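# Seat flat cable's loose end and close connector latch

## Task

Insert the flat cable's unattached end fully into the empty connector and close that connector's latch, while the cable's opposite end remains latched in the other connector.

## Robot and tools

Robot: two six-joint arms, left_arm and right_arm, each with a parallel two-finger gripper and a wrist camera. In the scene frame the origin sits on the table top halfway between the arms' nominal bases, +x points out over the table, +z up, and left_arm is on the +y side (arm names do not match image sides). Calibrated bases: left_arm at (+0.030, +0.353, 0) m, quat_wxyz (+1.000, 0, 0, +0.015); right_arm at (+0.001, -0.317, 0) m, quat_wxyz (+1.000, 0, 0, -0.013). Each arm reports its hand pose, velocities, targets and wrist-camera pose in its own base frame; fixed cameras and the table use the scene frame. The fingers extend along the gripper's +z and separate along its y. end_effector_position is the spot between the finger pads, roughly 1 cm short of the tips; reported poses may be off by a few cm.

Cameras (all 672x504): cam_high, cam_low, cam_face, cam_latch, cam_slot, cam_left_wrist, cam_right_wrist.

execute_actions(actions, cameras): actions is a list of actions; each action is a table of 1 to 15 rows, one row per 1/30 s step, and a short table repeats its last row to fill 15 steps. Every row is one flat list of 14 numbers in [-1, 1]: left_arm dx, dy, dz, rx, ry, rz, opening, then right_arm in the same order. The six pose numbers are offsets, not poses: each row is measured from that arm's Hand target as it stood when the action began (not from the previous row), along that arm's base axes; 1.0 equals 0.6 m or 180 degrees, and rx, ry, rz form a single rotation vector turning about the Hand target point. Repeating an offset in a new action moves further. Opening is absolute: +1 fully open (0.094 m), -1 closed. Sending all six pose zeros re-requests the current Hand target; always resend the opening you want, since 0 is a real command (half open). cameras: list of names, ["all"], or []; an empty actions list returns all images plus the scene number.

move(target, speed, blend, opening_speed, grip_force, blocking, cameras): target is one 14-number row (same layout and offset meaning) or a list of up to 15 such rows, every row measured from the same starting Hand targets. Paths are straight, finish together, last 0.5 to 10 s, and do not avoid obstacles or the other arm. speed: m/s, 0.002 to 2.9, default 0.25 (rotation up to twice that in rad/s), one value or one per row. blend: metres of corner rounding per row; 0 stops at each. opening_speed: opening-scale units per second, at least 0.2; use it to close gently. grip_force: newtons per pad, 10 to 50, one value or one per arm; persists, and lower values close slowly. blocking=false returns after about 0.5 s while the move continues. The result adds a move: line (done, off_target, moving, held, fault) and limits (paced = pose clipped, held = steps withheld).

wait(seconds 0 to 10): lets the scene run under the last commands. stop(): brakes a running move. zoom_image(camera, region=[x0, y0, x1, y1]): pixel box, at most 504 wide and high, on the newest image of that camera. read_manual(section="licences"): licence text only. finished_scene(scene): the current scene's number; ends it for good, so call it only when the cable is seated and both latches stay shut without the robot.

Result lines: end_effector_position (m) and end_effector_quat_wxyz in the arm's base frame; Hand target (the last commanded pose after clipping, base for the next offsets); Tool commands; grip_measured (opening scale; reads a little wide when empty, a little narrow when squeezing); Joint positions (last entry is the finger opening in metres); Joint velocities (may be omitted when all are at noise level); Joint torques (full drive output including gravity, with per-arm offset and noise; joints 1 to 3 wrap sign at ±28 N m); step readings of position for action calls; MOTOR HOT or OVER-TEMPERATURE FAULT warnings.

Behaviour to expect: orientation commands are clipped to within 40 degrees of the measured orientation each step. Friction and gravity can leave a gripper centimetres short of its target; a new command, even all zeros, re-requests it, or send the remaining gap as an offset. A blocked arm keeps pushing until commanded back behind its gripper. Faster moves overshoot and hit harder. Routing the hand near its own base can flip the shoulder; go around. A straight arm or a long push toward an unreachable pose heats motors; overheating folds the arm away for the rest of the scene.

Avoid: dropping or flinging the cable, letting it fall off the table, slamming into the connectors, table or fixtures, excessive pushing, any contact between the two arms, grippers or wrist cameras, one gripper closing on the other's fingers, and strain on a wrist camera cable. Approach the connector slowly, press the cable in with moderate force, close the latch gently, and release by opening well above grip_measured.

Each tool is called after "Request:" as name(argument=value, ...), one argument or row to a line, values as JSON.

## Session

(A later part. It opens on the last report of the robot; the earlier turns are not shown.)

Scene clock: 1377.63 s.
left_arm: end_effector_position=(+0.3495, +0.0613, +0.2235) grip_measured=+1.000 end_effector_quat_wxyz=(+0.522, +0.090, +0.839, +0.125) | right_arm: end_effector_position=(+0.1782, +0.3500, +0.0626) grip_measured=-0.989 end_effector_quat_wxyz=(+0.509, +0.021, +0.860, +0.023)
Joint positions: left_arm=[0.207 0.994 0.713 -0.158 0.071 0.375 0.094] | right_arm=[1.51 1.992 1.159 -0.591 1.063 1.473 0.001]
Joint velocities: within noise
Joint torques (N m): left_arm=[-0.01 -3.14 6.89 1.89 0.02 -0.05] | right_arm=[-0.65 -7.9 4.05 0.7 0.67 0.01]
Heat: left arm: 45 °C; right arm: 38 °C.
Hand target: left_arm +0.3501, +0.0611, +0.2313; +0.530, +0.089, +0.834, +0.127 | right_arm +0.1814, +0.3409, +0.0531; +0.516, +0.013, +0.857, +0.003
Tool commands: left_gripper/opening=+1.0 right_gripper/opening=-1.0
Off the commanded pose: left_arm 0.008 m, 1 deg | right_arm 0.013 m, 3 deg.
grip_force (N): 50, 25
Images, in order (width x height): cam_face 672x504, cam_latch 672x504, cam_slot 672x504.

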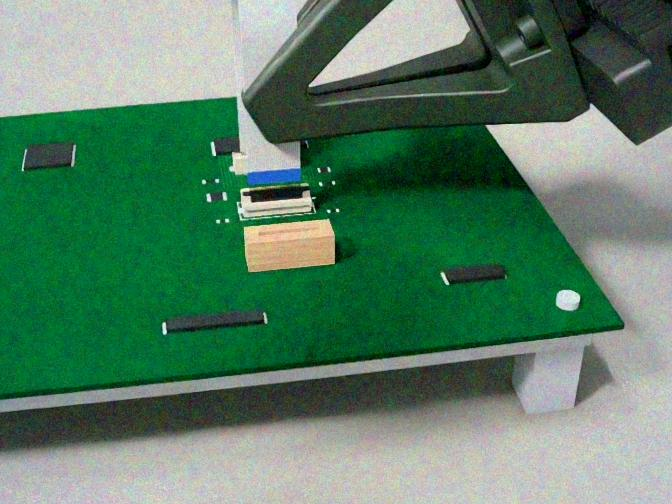

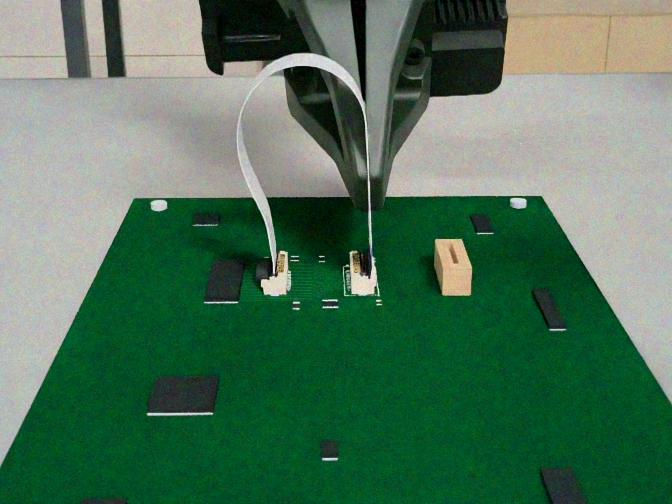

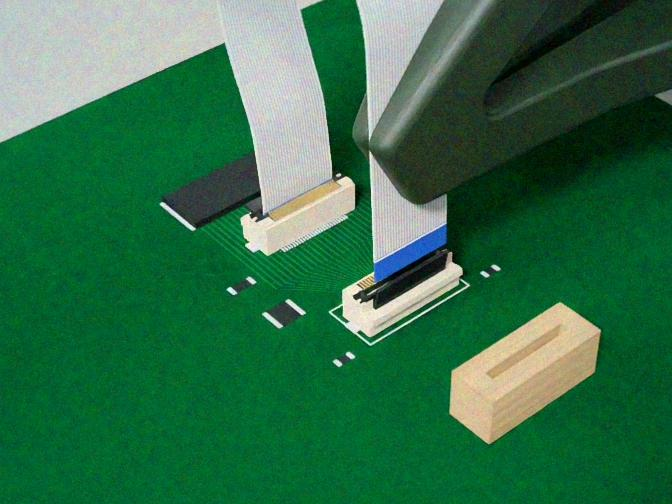

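Request:
move(
  target=[0,0,0,0,0,0,1, 0,-0.003,0,0,0,0,-1],
  speed=0.1,
)

Request:
wait(
  seconds=1,
  cameras=["cam_latch","cam_face","cam_slot"],
)

Request:
zoom_image(
  camera="cam_latch",
  region=[335, 235, 395, 300],
)

Scene clock: 1414.43 s.
left_arm: end_effector_position=(+0.3495, +0.0613, +0.2235) grip_measured=+1.000 end_effector_quat_wxyz=(+0.522, +0.090, +0.839, +0.125) | right_arm: end_effector_position=(+0.1780, +0.3465, +0.0595) grip_measured=-0.989 end_effector_quat_wxyz=(+0.509, +0.019, +0.861, +0.019)
Joint positions: left_arm=[0.207 0.994 0.713 -0.158 0.071 0.375 0.094] | right_arm=[1.51 1.992 1.145 -0.587 1.063 1.472 0.001]
Joint torques (N m): left_arm=[-0.02 -3.14 6.9 1.89 0.02 -0.03] | right_arm=[-0.57 -8.47 4.51 0.66 0.7 -0.06]
Heat: left arm: 45 °C; right arm: 37 °C.
Hand target: left_arm +0.3501, +0.0611, +0.2313; +0.530, +0.089, +0.834, +0.127 | right_arm +0.1814, +0.3391, +0.0532; +0.516, +0.013, +0.857, +0.003
Off the commanded pose: left_arm 0.008 m, 1 deg | right_arm 0.010 m, 2 deg.
grip_force (N): 50, 25
move: done

Scene clock: 1415.43 s.
left_arm: end_effector_position=(+0.3495, +0.0613, +0.2235) grip_measured=+1.000 end_effector_quat_wxyz=(+0.522, +0.090, +0.839, +0.125) | right_arm: end_effector_position=(+0.1780, +0.3465, +0.0595) grip_measured=-0.989 end_effector_quat_wxyz=(+0.509, +0.019, +0.860, +0.019)
Joint positions: left_arm=[0.207 0.994 0.713 -0.158 0.071 0.375 0.094] | right_arm=[1.51 1.992 1.145 -0.587 1.063 1.472 0.001]
Joint torques (N m): left_arm=[-0.02 -3.12 6.9 1.9 0.02 -0.04] | right_arm=[-0.64 -8.46 4.52 0.68 0.66 -0.02]
Heat: left arm: 45 °C; right arm: 37 °C.
Hand target: left_arm +0.3501, +0.0611, +0.2313; +0.530, +0.089, +0.834, +0.127 | right_arm +0.1814, +0.3391, +0.0532; +0.516, +0.013, +0.857, +0.003
Tool commands: left_gripper/opening=+1.0 right_gripper/opening=-1.0
Off the commanded pose: left_arm 0.008 m, 1 deg | right_arm 0.010 m, 2 deg.
grip_force (N): 50, 25
wait: 1.00 s; at rest by 0.17 s
Images, in order (width x height): cam_face 672x504, cam_latch 672x504, cam_slot 672x504.

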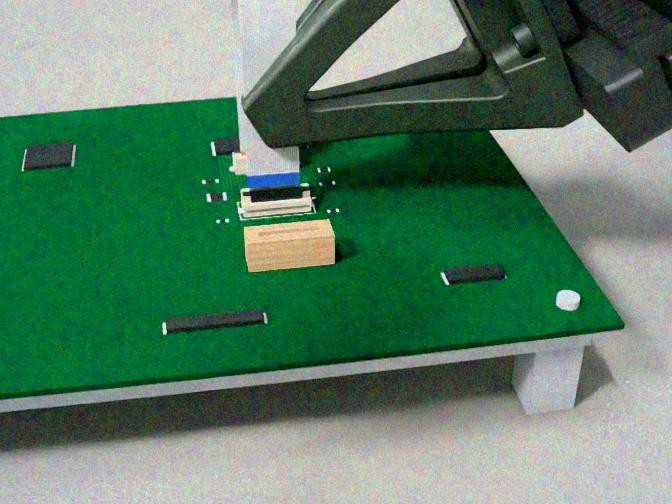

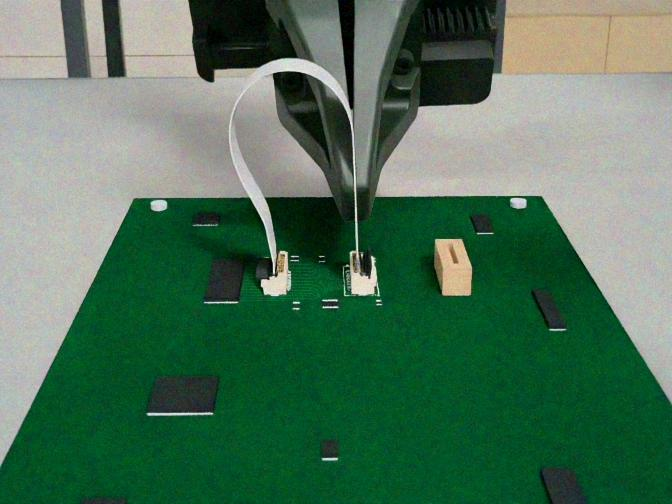

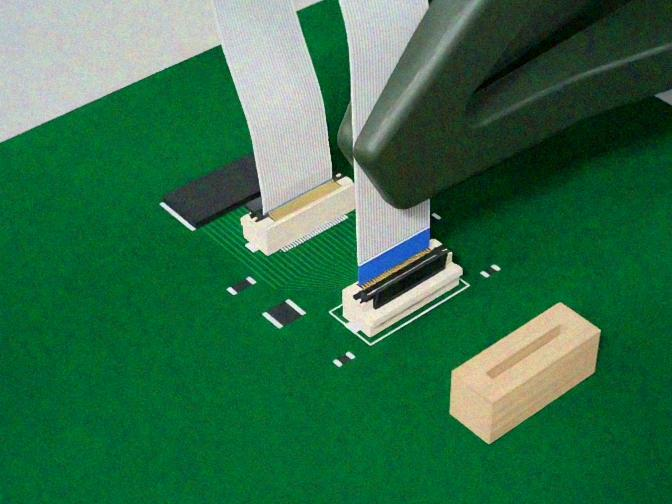

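Scaled by 7.754 from the camera's 672x504 image, which has a finer 960x720 frame.

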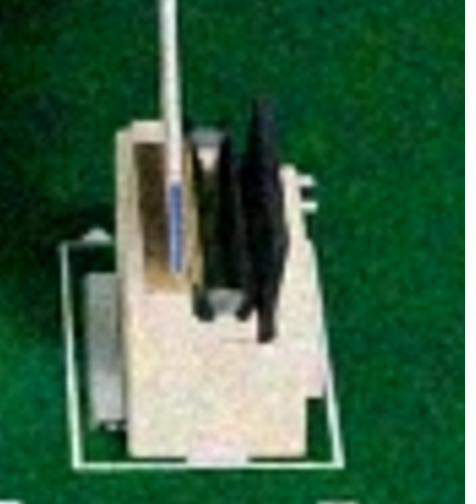

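Request:
zoom_image(
  camera="cam_face",
  region=[230, 160, 320, 220],
)

Request:
zoom_image(
  camera="cam_slot",
  region=[335, 220, 475, 340],
)

Request:
zoom_image(
  camera="cam_latch",
  region=[350, 245, 380, 280],
)

Scaled by 5.600 from the camera's 672x504 image, which has a finer 960x720 frame.

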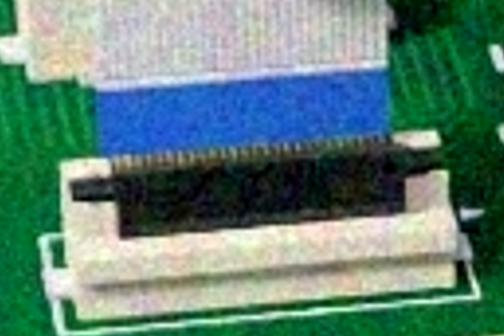

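Scaled by 3.600 from the camera's 672x504 image, which has a finer 960x720 frame.

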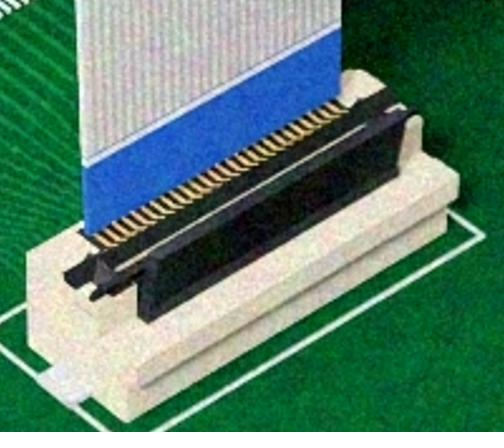

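Scaled by 14.400 from the camera's 672x504 image, which has a finer 960x720 frame.

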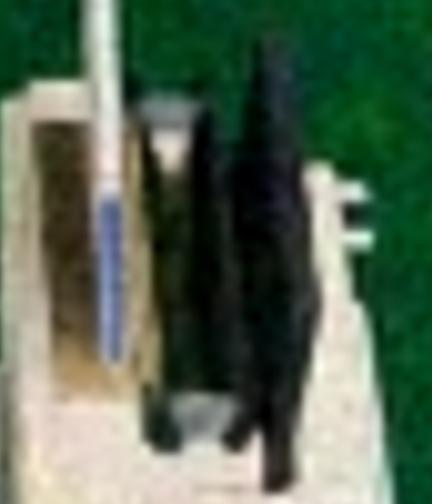

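Request:
move(
  target=[0,0,0,0,0,0,1, -0.012,0.0062,0,0,0,0.0066,-1],
  speed=0.1,
)

Request:
move(
  target=[0,0,0,0,0,0,1, 0.0115,-0.0059,0,0,0,-0.0063,-1],
  speed=0.1,
  cameras=["cam_latch","cam_face","cam_slot"],
)

Request:
zoom_image(
  camera="cam_face",
  region=[230, 160, 320, 220],
)

Request:
zoom_image(
  camera="cam_slot",
  region=[335, 220, 475, 340],
)

Request:
zoom_image(
  camera="cam_latch",
  region=[350, 245, 380, 280],
)

Scene clock: 1517.40 s.
left_arm: end_effector_position=(+0.3495, +0.0613, +0.2235) grip_measured=+1.000 end_effector_quat_wxyz=(+0.522, +0.090, +0.839, +0.125) | right_arm: end_effector_position=(+0.1754, +0.3480, +0.0595) grip_measured=-0.989 end_effector_quat_wxyz=(+0.509, +0.016, +0.861, +0.021)
Joint positions: left_arm=[0.207 0.994 0.713 -0.158 0.071 0.375 0.094] | right_arm=[1.517 1.992 1.145 -0.586 1.063 1.472 0.001]
Joint torques (N m): left_arm=[-0.01 -3.12 6.89 1.89 0.02 -0.04] | right_arm=[0.61 -8.29 4.57 0.67 0.65 -0.04]
Heat: left arm: 45 °C; right arm: 38 °C.
Hand target: left_arm +0.3501, +0.0611, +0.2313; +0.530, +0.089, +0.834, +0.127 | right_arm +0.1743, +0.3428, +0.0532; +0.515, +0.004, +0.857, +0.009
Off the commanded pose: left_arm 0.008 m, 1 deg | right_arm 0.008 m, 2 deg.
grip_force (N): 50, 25
move: done

Scene clock: 1518.10 s.
left_arm: end_effector_position=(+0.3495, +0.0613, +0.2235) grip_measured=+1.000 end_effector_quat_wxyz=(+0.522, +0.090, +0.839, +0.125) | right_arm: end_effector_position=(+0.1779, +0.3467, +0.0595) grip_measured=-0.989 end_effector_quat_wxyz=(+0.509, +0.019, +0.860, +0.019)
Joint positions: left_arm=[0.207 0.994 0.713 -0.158 0.071 0.375 0.094] | right_arm=[1.51 1.992 1.145 -0.586 1.063 1.472 0.001]
Joint torques (N m): left_arm=[-0.01 -3.15 6.89 1.89 0.02 -0.04] | right_arm=[-0.73 -8.34 4.36 0.68 0.68 -0.06]
Heat: left arm: 45 °C; right arm: 38 °C.
Hand target: left_arm +0.3501, +0.0611, +0.2313; +0.530, +0.089, +0.834, +0.127 | right_arm +0.1812, +0.3393, +0.0532; +0.516, +0.013, +0.857, +0.004
Off the commanded pose: left_arm 0.008 m, 1 deg | right_arm 0.010 m, 2 deg.
grip_force (N): 50, 25
move: done
Images, in order (width x height): cam_face 672x504, cam_latch 672x504, cam_slot 672x504.

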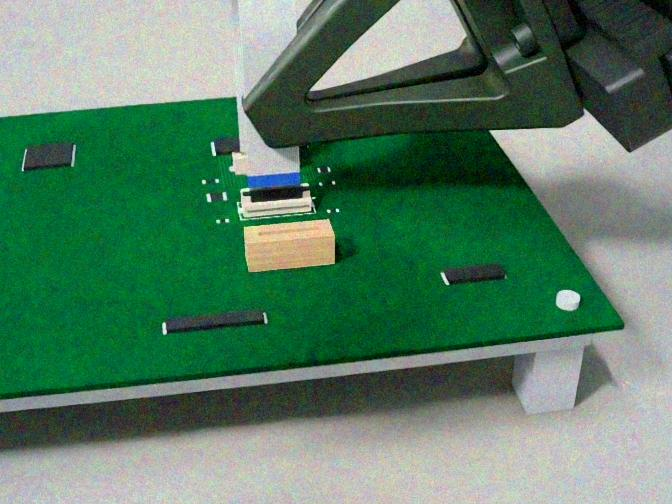

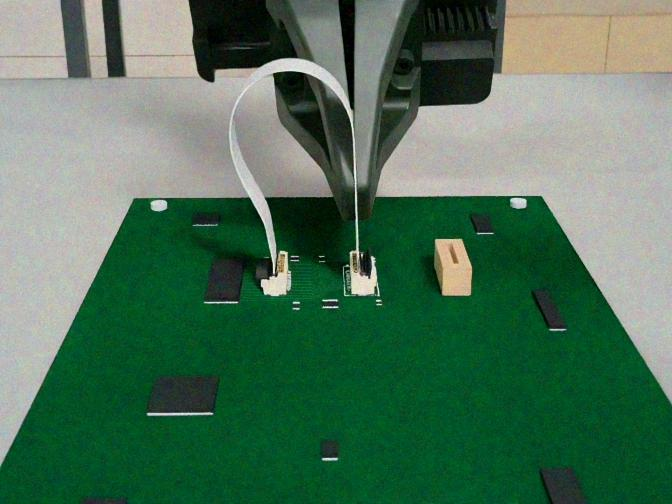

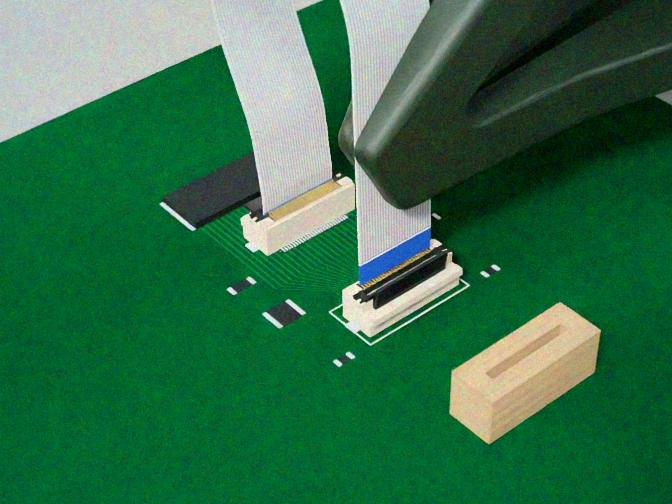

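Scaled by 5.600 from the camera's 672x504 image, which has a finer 960x720 frame.

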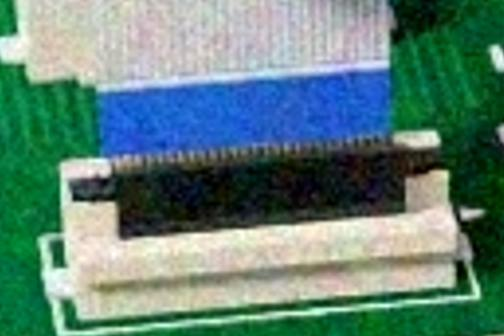

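Scaled by 3.600 from the camera's 672x504 image, which has a finer 960x720 frame.

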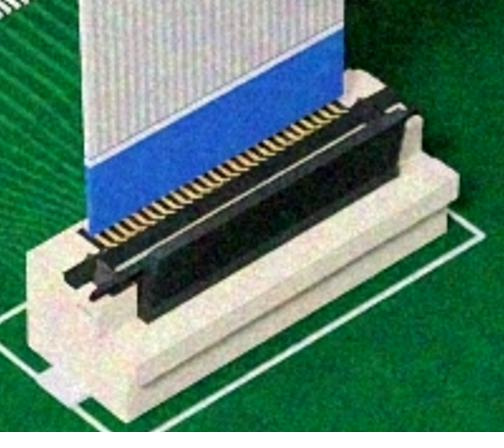

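Scaled by 14.400 from the camera's 672x504 image, which has a finer 960x720 frame.

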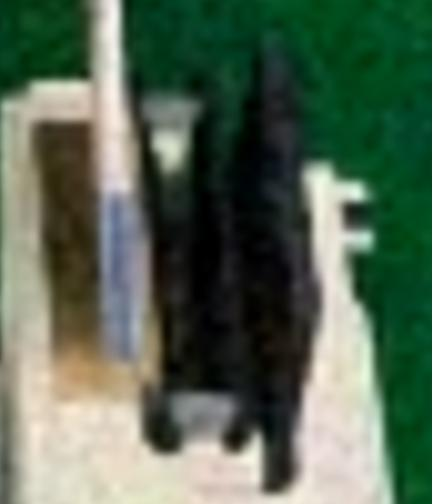

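Request:
move(
  target=[0,0,0,0,0,0,1, -0.012,0.0062,0,0,0,0.0066,-1],
  speed=0.1,
)

Request:
move(
  target=[0,0,0,0,0,0,1, 0.0111,-0.0057,0,0,0,-0.0061,-1],
  speed=0.1,
  cameras=["cam_latch","cam_face","cam_slot"],
)

Request:
zoom_image(
  camera="cam_face",
  region=[230, 160, 320, 220],
)

Request:
zoom_image(
  camera="cam_slot",
  region=[335, 220, 475, 340],
)

Request:
zoom_image(
  camera="cam_latch",
  region=[350, 245, 380, 280],
)

Scene clock: 1552.70 s.
left_arm: end_effector_position=(+0.3495, +0.0613, +0.2235) grip_measured=+1.000 end_effector_quat_wxyz=(+0.522, +0.090, +0.839, +0.125) | right_arm: end_effector_position=(+0.1751, +0.3481, +0.0595) grip_measured=-0.989 end_effector_quat_wxyz=(+0.509, +0.015, +0.861, +0.021)
Joint positions: left_arm=[0.207 0.994 0.713 -0.158 0.071 0.375 0.094] | right_arm=[1.518 1.992 1.145 -0.586 1.063 1.472 0.001]
Joint torques (N m): left_arm=[-0.01 -3.14 6.89 1.89 0.01 -0.03] | right_arm=[0.4 -8.49 4.51 0.68 0.66 -0.02]
Heat: left arm: 45 °C; right arm: 37 °C.
Hand target: left_arm +0.3501, +0.0611, +0.2313; +0.530, +0.089, +0.834, +0.127 | right_arm +0.1740, +0.3430, +0.0532; +0.515, +0.004, +0.857, +0.009
Off the commanded pose: left_arm 0.008 m, 1 deg | right_arm 0.008 m, 2 deg.
grip_force (N): 50, 25
move: done

Scene clock: 1553.40 s.
left_arm: end_effector_position=(+0.3495, +0.0613, +0.2235) grip_measured=+1.000 end_effector_quat_wxyz=(+0.522, +0.090, +0.839, +0.125) | right_arm: end_effector_position=(+0.1774, +0.3470, +0.0595) grip_measured=-0.989 end_effector_quat_wxyz=(+0.509, +0.018, +0.860, +0.020)
Joint positions: left_arm=[0.207 0.994 0.713 -0.158 0.071 0.375 0.094] | right_arm=[1.512 1.992 1.145 -0.586 1.063 1.472 0.001]
Joint torques (N m): left_arm=[-0.01 -3.15 6.87 1.89 0.02 -0.04] | right_arm=[-0.5 -8.46 4.41 0.68 0.65 -0.01]
Heat: left arm: 45 °C; right arm: 37 °C.
Hand target: left_arm +0.3501, +0.0611, +0.2313; +0.530, +0.089, +0.834, +0.127 | right_arm +0.1806, +0.3395, +0.0532; +0.516, +0.012, +0.857, +0.004
Off the commanded pose: left_arm 0.008 m, 1 deg | right_arm 0.010 m, 2 deg.
grip_force (N): 50, 25
move: done
Images, in order (width x height): cam_face 672x504, cam_latch 672x504, cam_slot 672x504.

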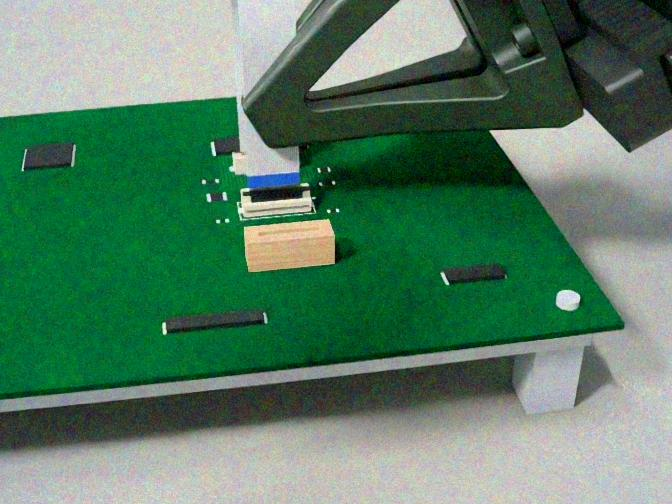

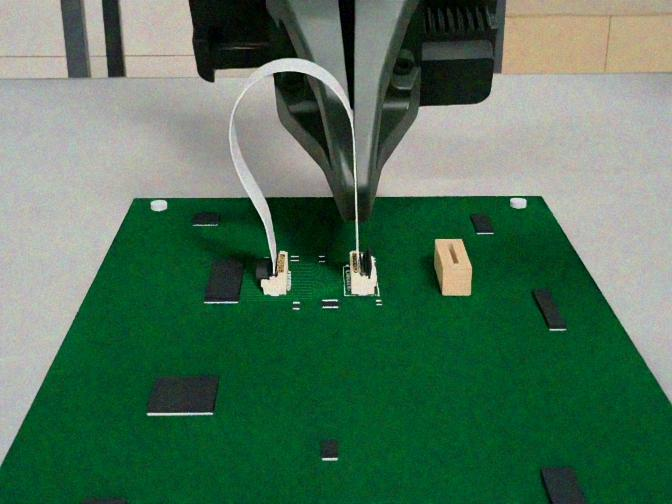

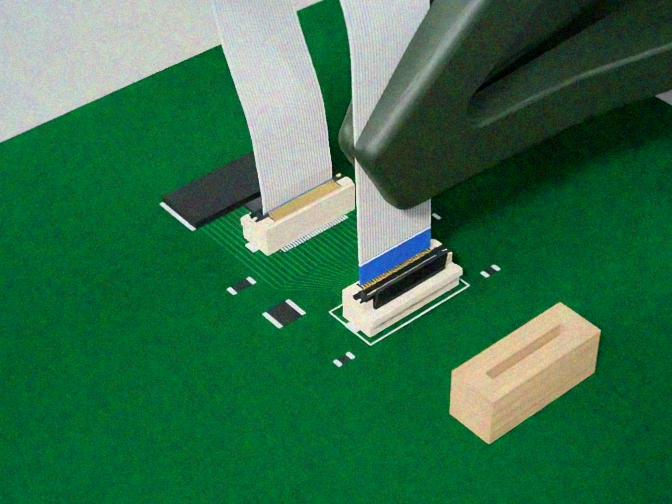

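Scaled by 5.600 from the camera's 672x504 image, which has a finer 960x720 frame.

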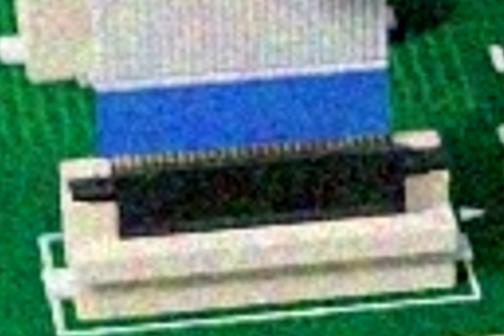

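Scaled by 3.600 from the camera's 672x504 image, which has a finer 960x720 frame.

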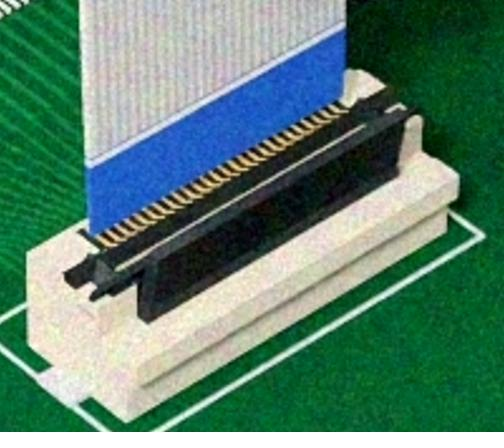

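Scaled by 14.400 from the camera's 672x504 image, which has a finer 960x720 frame.

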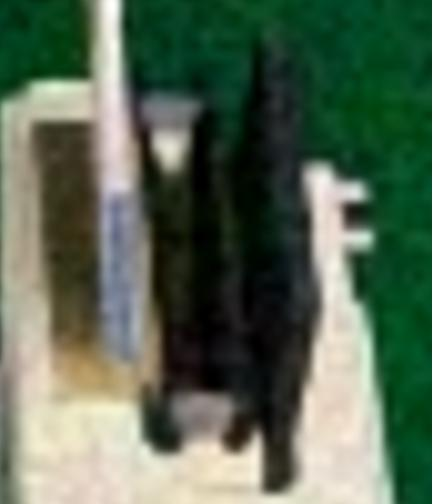

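Request:
zoom_image(
  camera="cam_face",
  region=[240, 175, 270, 205],
)

Request:
zoom_image(
  camera="cam_face",
  region=[285, 170, 315, 200],
)

Request:
zoom_image(
  camera="cam_slot",
  region=[345, 265, 385, 305],
)

Request:
zoom_image(
  camera="cam_slot",
  region=[415, 225, 455, 265],
)

Scaled by 16.800 from the camera's 672x504 image, which has a finer 960x720 frame.

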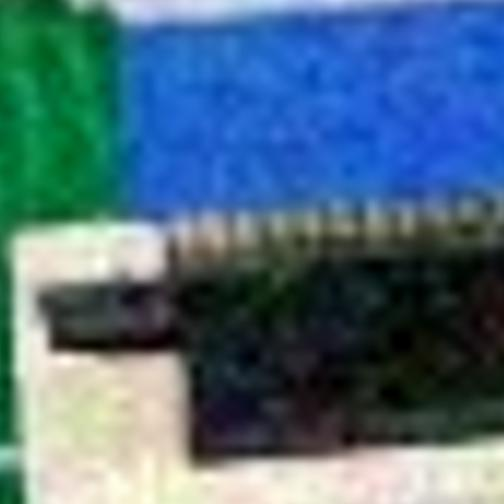

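Scaled by 16.800 from the camera's 672x504 image, which has a finer 960x720 frame.

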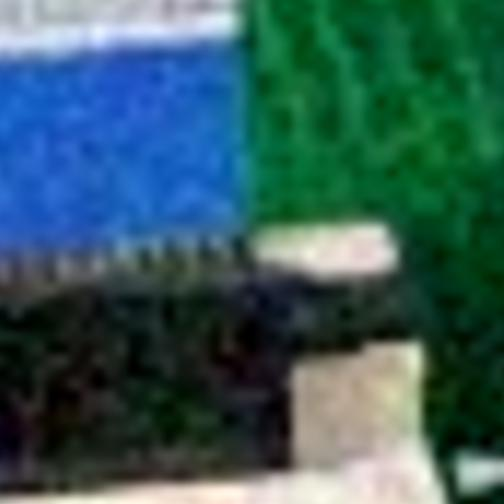

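Scaled by 12.600 from the camera's 672x504 image, which has a finer 960x720 frame.

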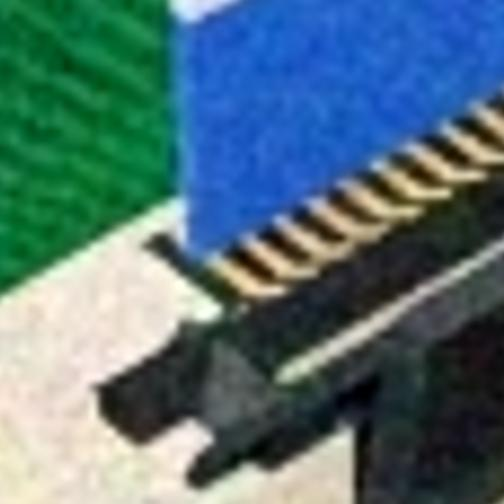

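Scaled by 12.600 from the camera's 672x504 image, which has a finer 960x720 frame.

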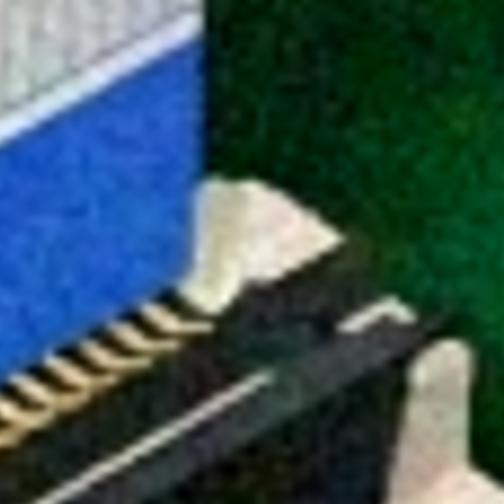

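Request:
move(
  target=[0,0,0,0,0,0,1, -0.012,0.0062,0,0,0,0.0066,-1],
  speed=0.1,
)

Request:
move(
  target=[0,0,0,0,0,0,1, 0.0108,-0.00555,0,0,0,-0.00592,-1],
  speed=0.1,
  cameras=["cam_latch","cam_face","cam_slot"],
)

Request:
zoom_image(
  camera="cam_face",
  region=[240, 175, 270, 205],
)

Request:
zoom_image(
  camera="cam_face",
  region=[285, 170, 315, 200],
)

Request:
zoom_image(
  camera="cam_slot",
  region=[345, 265, 385, 305],
)

Request:
zoom_image(
  camera="cam_latch",
  region=[350, 245, 380, 280],
)

Scene clock: 1635.43 s.
left_arm: end_effector_position=(+0.3495, +0.0613, +0.2235) grip_measured=+1.000 end_effector_quat_wxyz=(+0.522, +0.090, +0.839, +0.125) | right_arm: end_effector_position=(+0.1747, +0.3483, +0.0595) grip_measured=-0.989 end_effector_quat_wxyz=(+0.509, +0.015, +0.861, +0.022)
Joint positions: left_arm=[0.207 0.994 0.713 -0.158 0.071 0.375 0.094] | right_arm=[1.519 1.992 1.145 -0.586 1.063 1.472 0.001]
Joint torques (N m): left_arm=[-0.01 -3.12 6.9 1.89 0.01 -0.05] | right_arm=[0.43 -8.35 4.38 0.65 0.6 -0.05]
Heat: left arm: 45 °C; right arm: 37 °C.
Hand target: left_arm +0.3501, +0.0611, +0.2313; +0.530, +0.089, +0.834, +0.127 | right_arm +0.1735, +0.3432, +0.0532; +0.515, +0.003, +0.857, +0.009
Off the commanded pose: left_arm 0.008 m, 1 deg | right_arm 0.008 m, 2 deg.
grip_force (N): 50, 25
move: done

Scene clock: 1636.13 s.
left_arm: end_effector_position=(+0.3495, +0.0613, +0.2235) grip_measured=+1.000 end_effector_quat_wxyz=(+0.522, +0.090, +0.839, +0.125) | right_arm: end_effector_position=(+0.1767, +0.3473, +0.0595) grip_measured=-0.989 end_effector_quat_wxyz=(+0.509, +0.017, +0.861, +0.020)
Joint positions: left_arm=[0.207 0.994 0.713 -0.158 0.071 0.375 0.094] | right_arm=[1.514 1.992 1.145 -0.586 1.063 1.472 0.001]
Joint torques (N m): left_arm=[-0.02 -3.14 6.9 1.89 0.02 -0.05] | right_arm=[-0.62 -8.36 4.36 0.69 0.64 -0.05]
Heat: left arm: 45 °C; right arm: 37 °C.
Hand target: left_arm +0.3501, +0.0611, +0.2313; +0.530, +0.089, +0.834, +0.127 | right_arm +0.1799, +0.3399, +0.0532; +0.516, +0.011, +0.857, +0.005
Off the commanded pose: left_arm 0.008 m, 1 deg | right_arm 0.010 m, 2 deg.
grip_force (N): 50, 25
move: done
Images, in order (width x height): cam_face 672x504, cam_latch 672x504, cam_slot 672x504.

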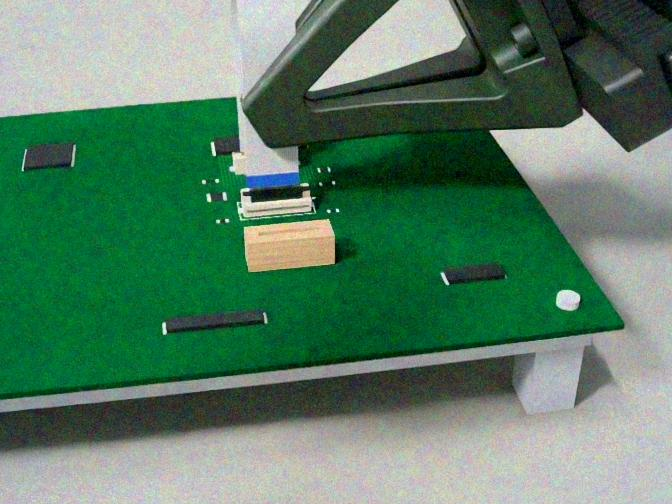

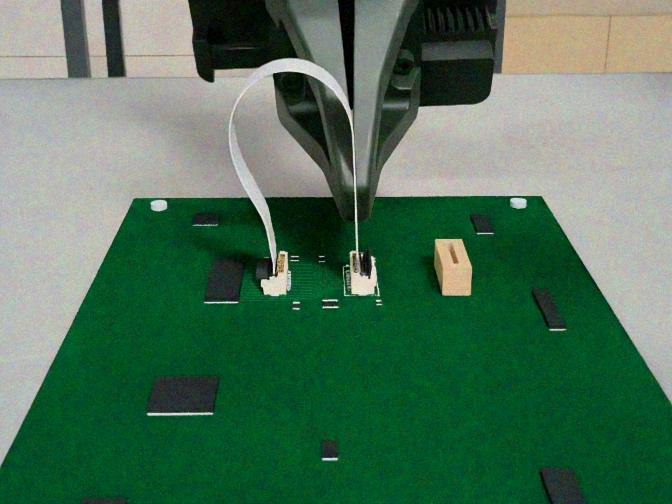

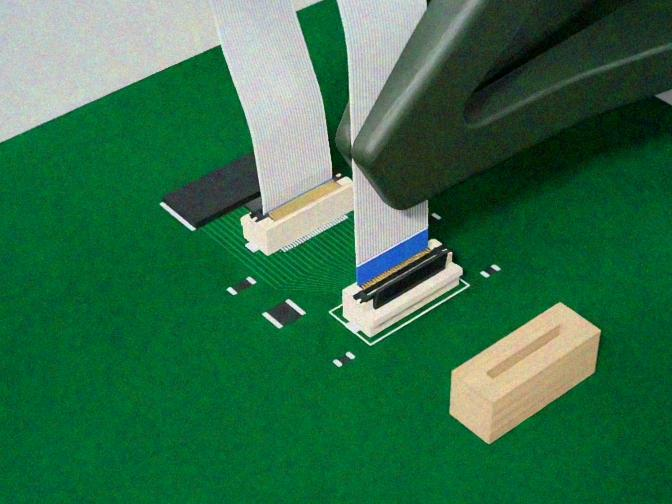

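Scaled by 16.800 from the camera's 672x504 image, which has a finer 960x720 frame.

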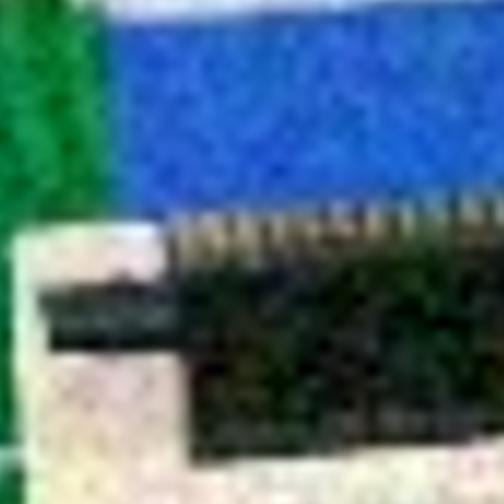

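Scaled by 16.800 from the camera's 672x504 image, which has a finer 960x720 frame.

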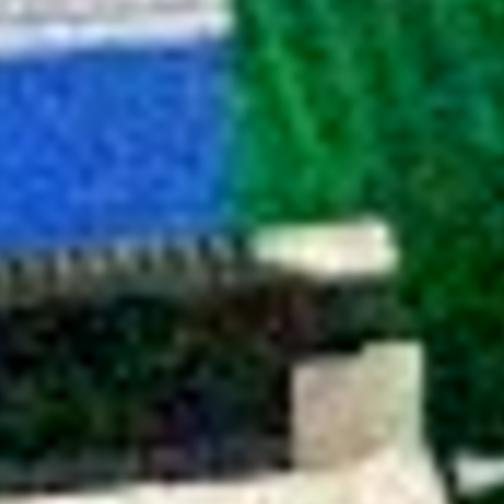

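Scaled by 12.600 from the camera's 672x504 image, which has a finer 960x720 frame.

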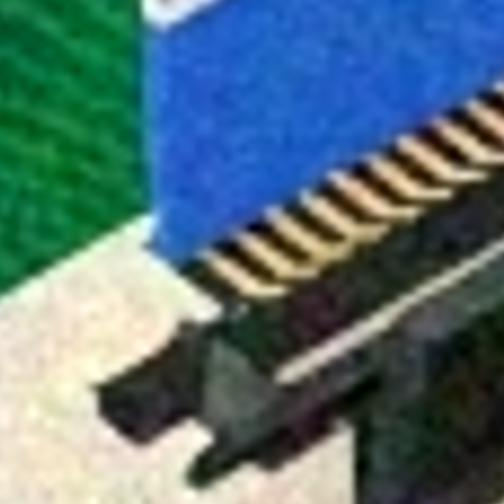

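Scaled by 14.400 from the camera's 672x504 image, which has a finer 960x720 frame.

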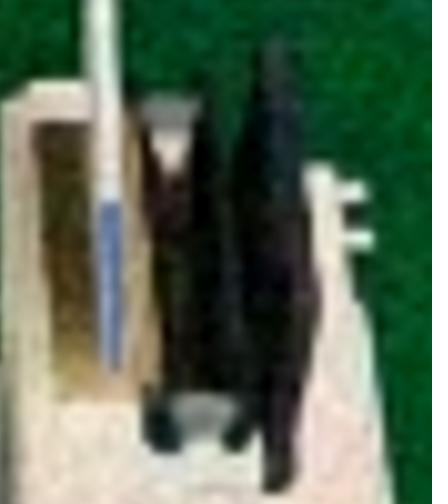

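Request:
wait(
  seconds=0.5,
  cameras=["cam_latch","cam_slot"],
)

Request:
zoom_image(
  camera="cam_slot",
  region=[345, 265, 385, 305],
)

Request:
zoom_image(
  camera="cam_latch",
  region=[350, 245, 380, 280],
)

Scene clock: 1645.53 s.
left_arm: end_effector_position=(+0.3495, +0.0613, +0.2235) grip_measured=+1.000 end_effector_quat_wxyz=(+0.522, +0.090, +0.839, +0.125) | right_arm: end_effector_position=(+0.1767, +0.3473, +0.0595) grip_measured=-0.989 end_effector_quat_wxyz=(+0.509, +0.017, +0.861, +0.020)
Joint positions: left_arm=[0.207 0.994 0.713 -0.158 0.071 0.375 0.094] | right_arm=[1.514 1.992 1.145 -0.586 1.063 1.472 0.001]
Joint torques (N m): left_arm=[-0.02 -3.14 6.9 1.88 0.01 -0.04] | right_arm=[-0.61 -8.49 4.45 0.69 0.66 -0.04]
Heat: left arm: 45 °C; right arm: 37 °C.
Hand target: left_arm +0.3501, +0.0611, +0.2313; +0.530, +0.089, +0.834, +0.127 | right_arm +0.1799, +0.3399, +0.0532; +0.516, +0.011, +0.857, +0.005
Tool commands: left_gripper/opening=+1.0 right_gripper/opening=-1.0
Off the commanded pose: left_arm 0.008 m, 1 deg | right_arm 0.010 m, 2 deg.
grip_force (N): 50, 25
wait: 0.50 s; at rest from the start
Images, in order (width x height): cam_latch 672x504, cam_slot 672x504.

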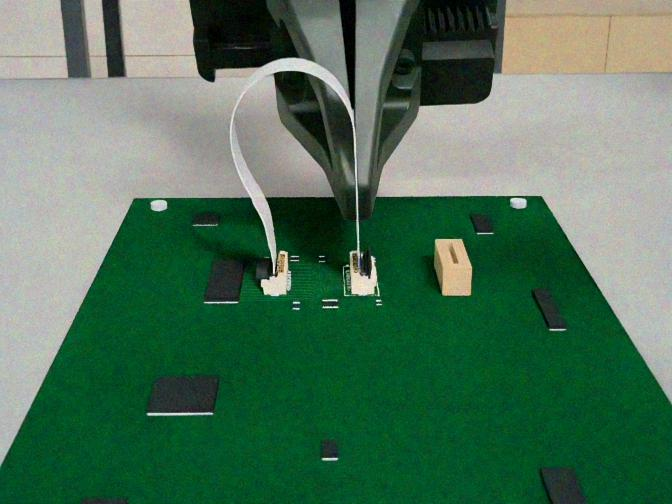

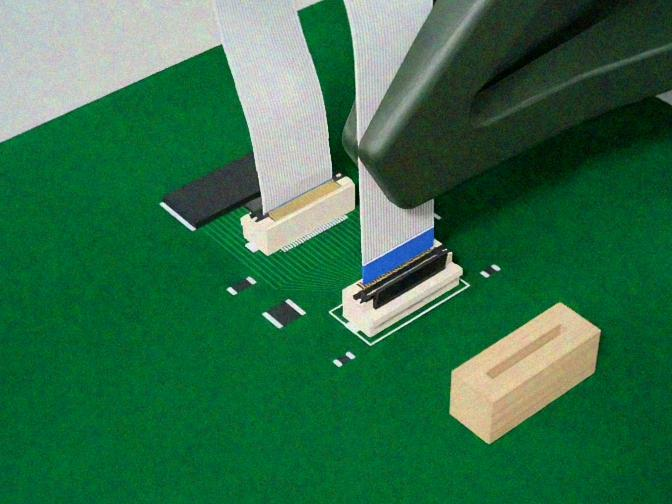

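Scaled by 12.600 from the camera's 672x504 image, which has a finer 960x720 frame.

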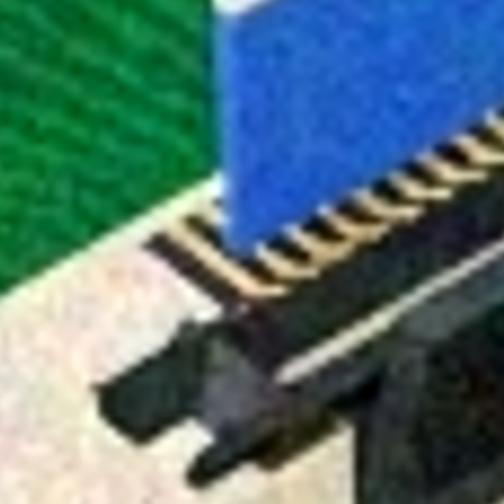

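Scaled by 14.400 from the camera's 672x504 image, which has a finer 960x720 frame.

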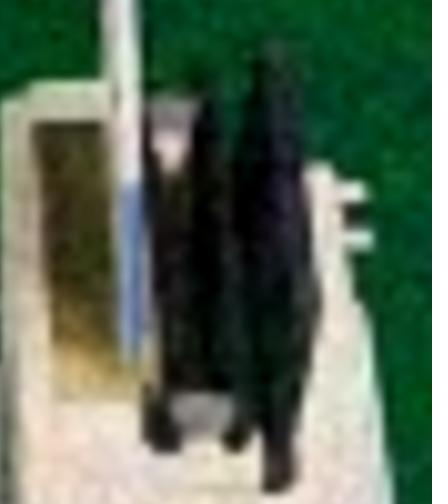

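Request:
wait(
  seconds=0.3,
  cameras=["cam_face","cam_latch","cam_slot"],
)

Request:
zoom_image(
  camera="cam_face",
  region=[240, 175, 270, 205],
)

Request:
zoom_image(
  camera="cam_face",
  region=[285, 170, 315, 200],
)

Request:
zoom_image(
  camera="cam_slot",
  region=[335, 220, 475, 340],
)

Scene clock: 1653.57 s.
left_arm: end_effector_position=(+0.3495, +0.0613, +0.2235) grip_measured=+1.000 end_effector_quat_wxyz=(+0.522, +0.090, +0.839, +0.125) | right_arm: end_effector_position=(+0.1767, +0.3473, +0.0595) grip_measured=-0.989 end_effector_quat_wxyz=(+0.509, +0.017, +0.861, +0.020)
Joint positions: left_arm=[0.207 0.994 0.713 -0.158 0.071 0.375 0.094] | right_arm=[1.514 1.992 1.145 -0.586 1.063 1.472 0.001]
Joint torques (N m): left_arm=[-0.02 -3.12 6.9 1.89 0.02 -0.04] | right_arm=[-0.5 -8.29 4.38 0.66 0.64 -0.06]
Heat: left arm: 45 °C; right arm: 37 °C.
Hand target: left_arm +0.3501, +0.0611, +0.2313; +0.530, +0.089, +0.834, +0.127 | right_arm +0.1799, +0.3399, +0.0532; +0.516, +0.011, +0.857, +0.005
Tool commands: left_gripper/opening=+1.0 right_gripper/opening=-1.0
Off the commanded pose: left_arm 0.008 m, 1 deg | right_arm 0.010 m, 2 deg.
grip_force (N): 50, 25
wait: 0.30 s; at rest from the start
Images, in order (width x height): cam_face 672x504, cam_latch 672x504, cam_slot 672x504.

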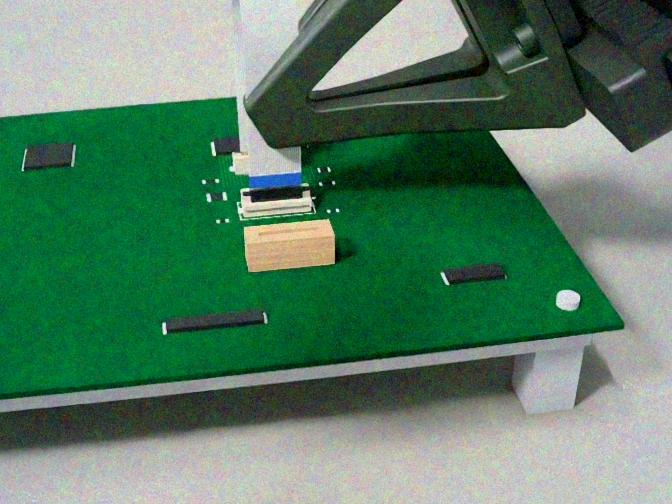

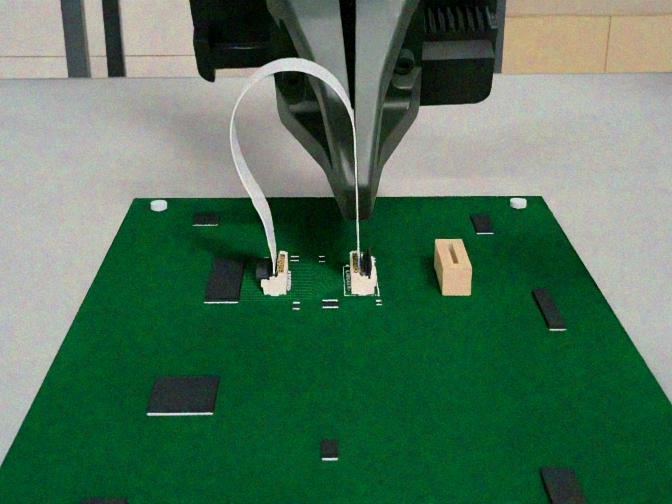

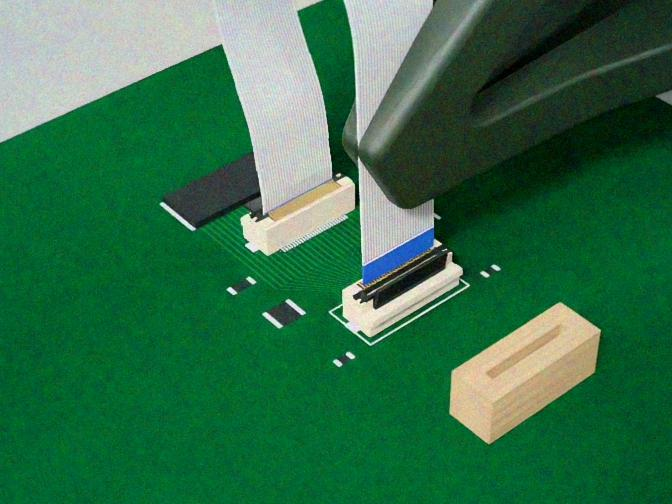

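Scaled by 16.800 from the camera's 672x504 image, which has a finer 960x720 frame.

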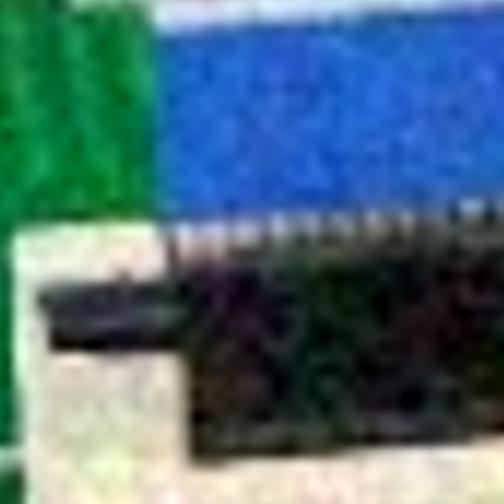

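Scaled by 16.800 from the camera's 672x504 image, which has a finer 960x720 frame.

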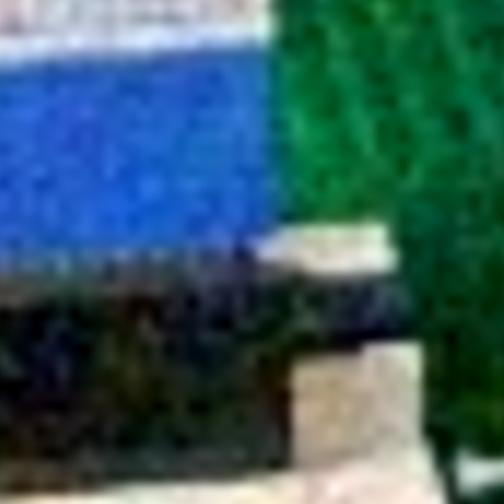

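Scaled by 3.600 from the camera's 672x504 image, which has a finer 960x720 frame.

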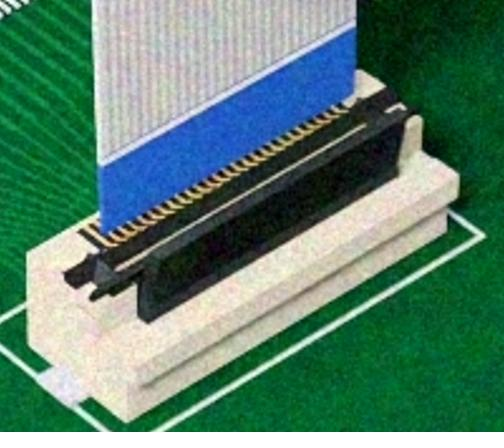

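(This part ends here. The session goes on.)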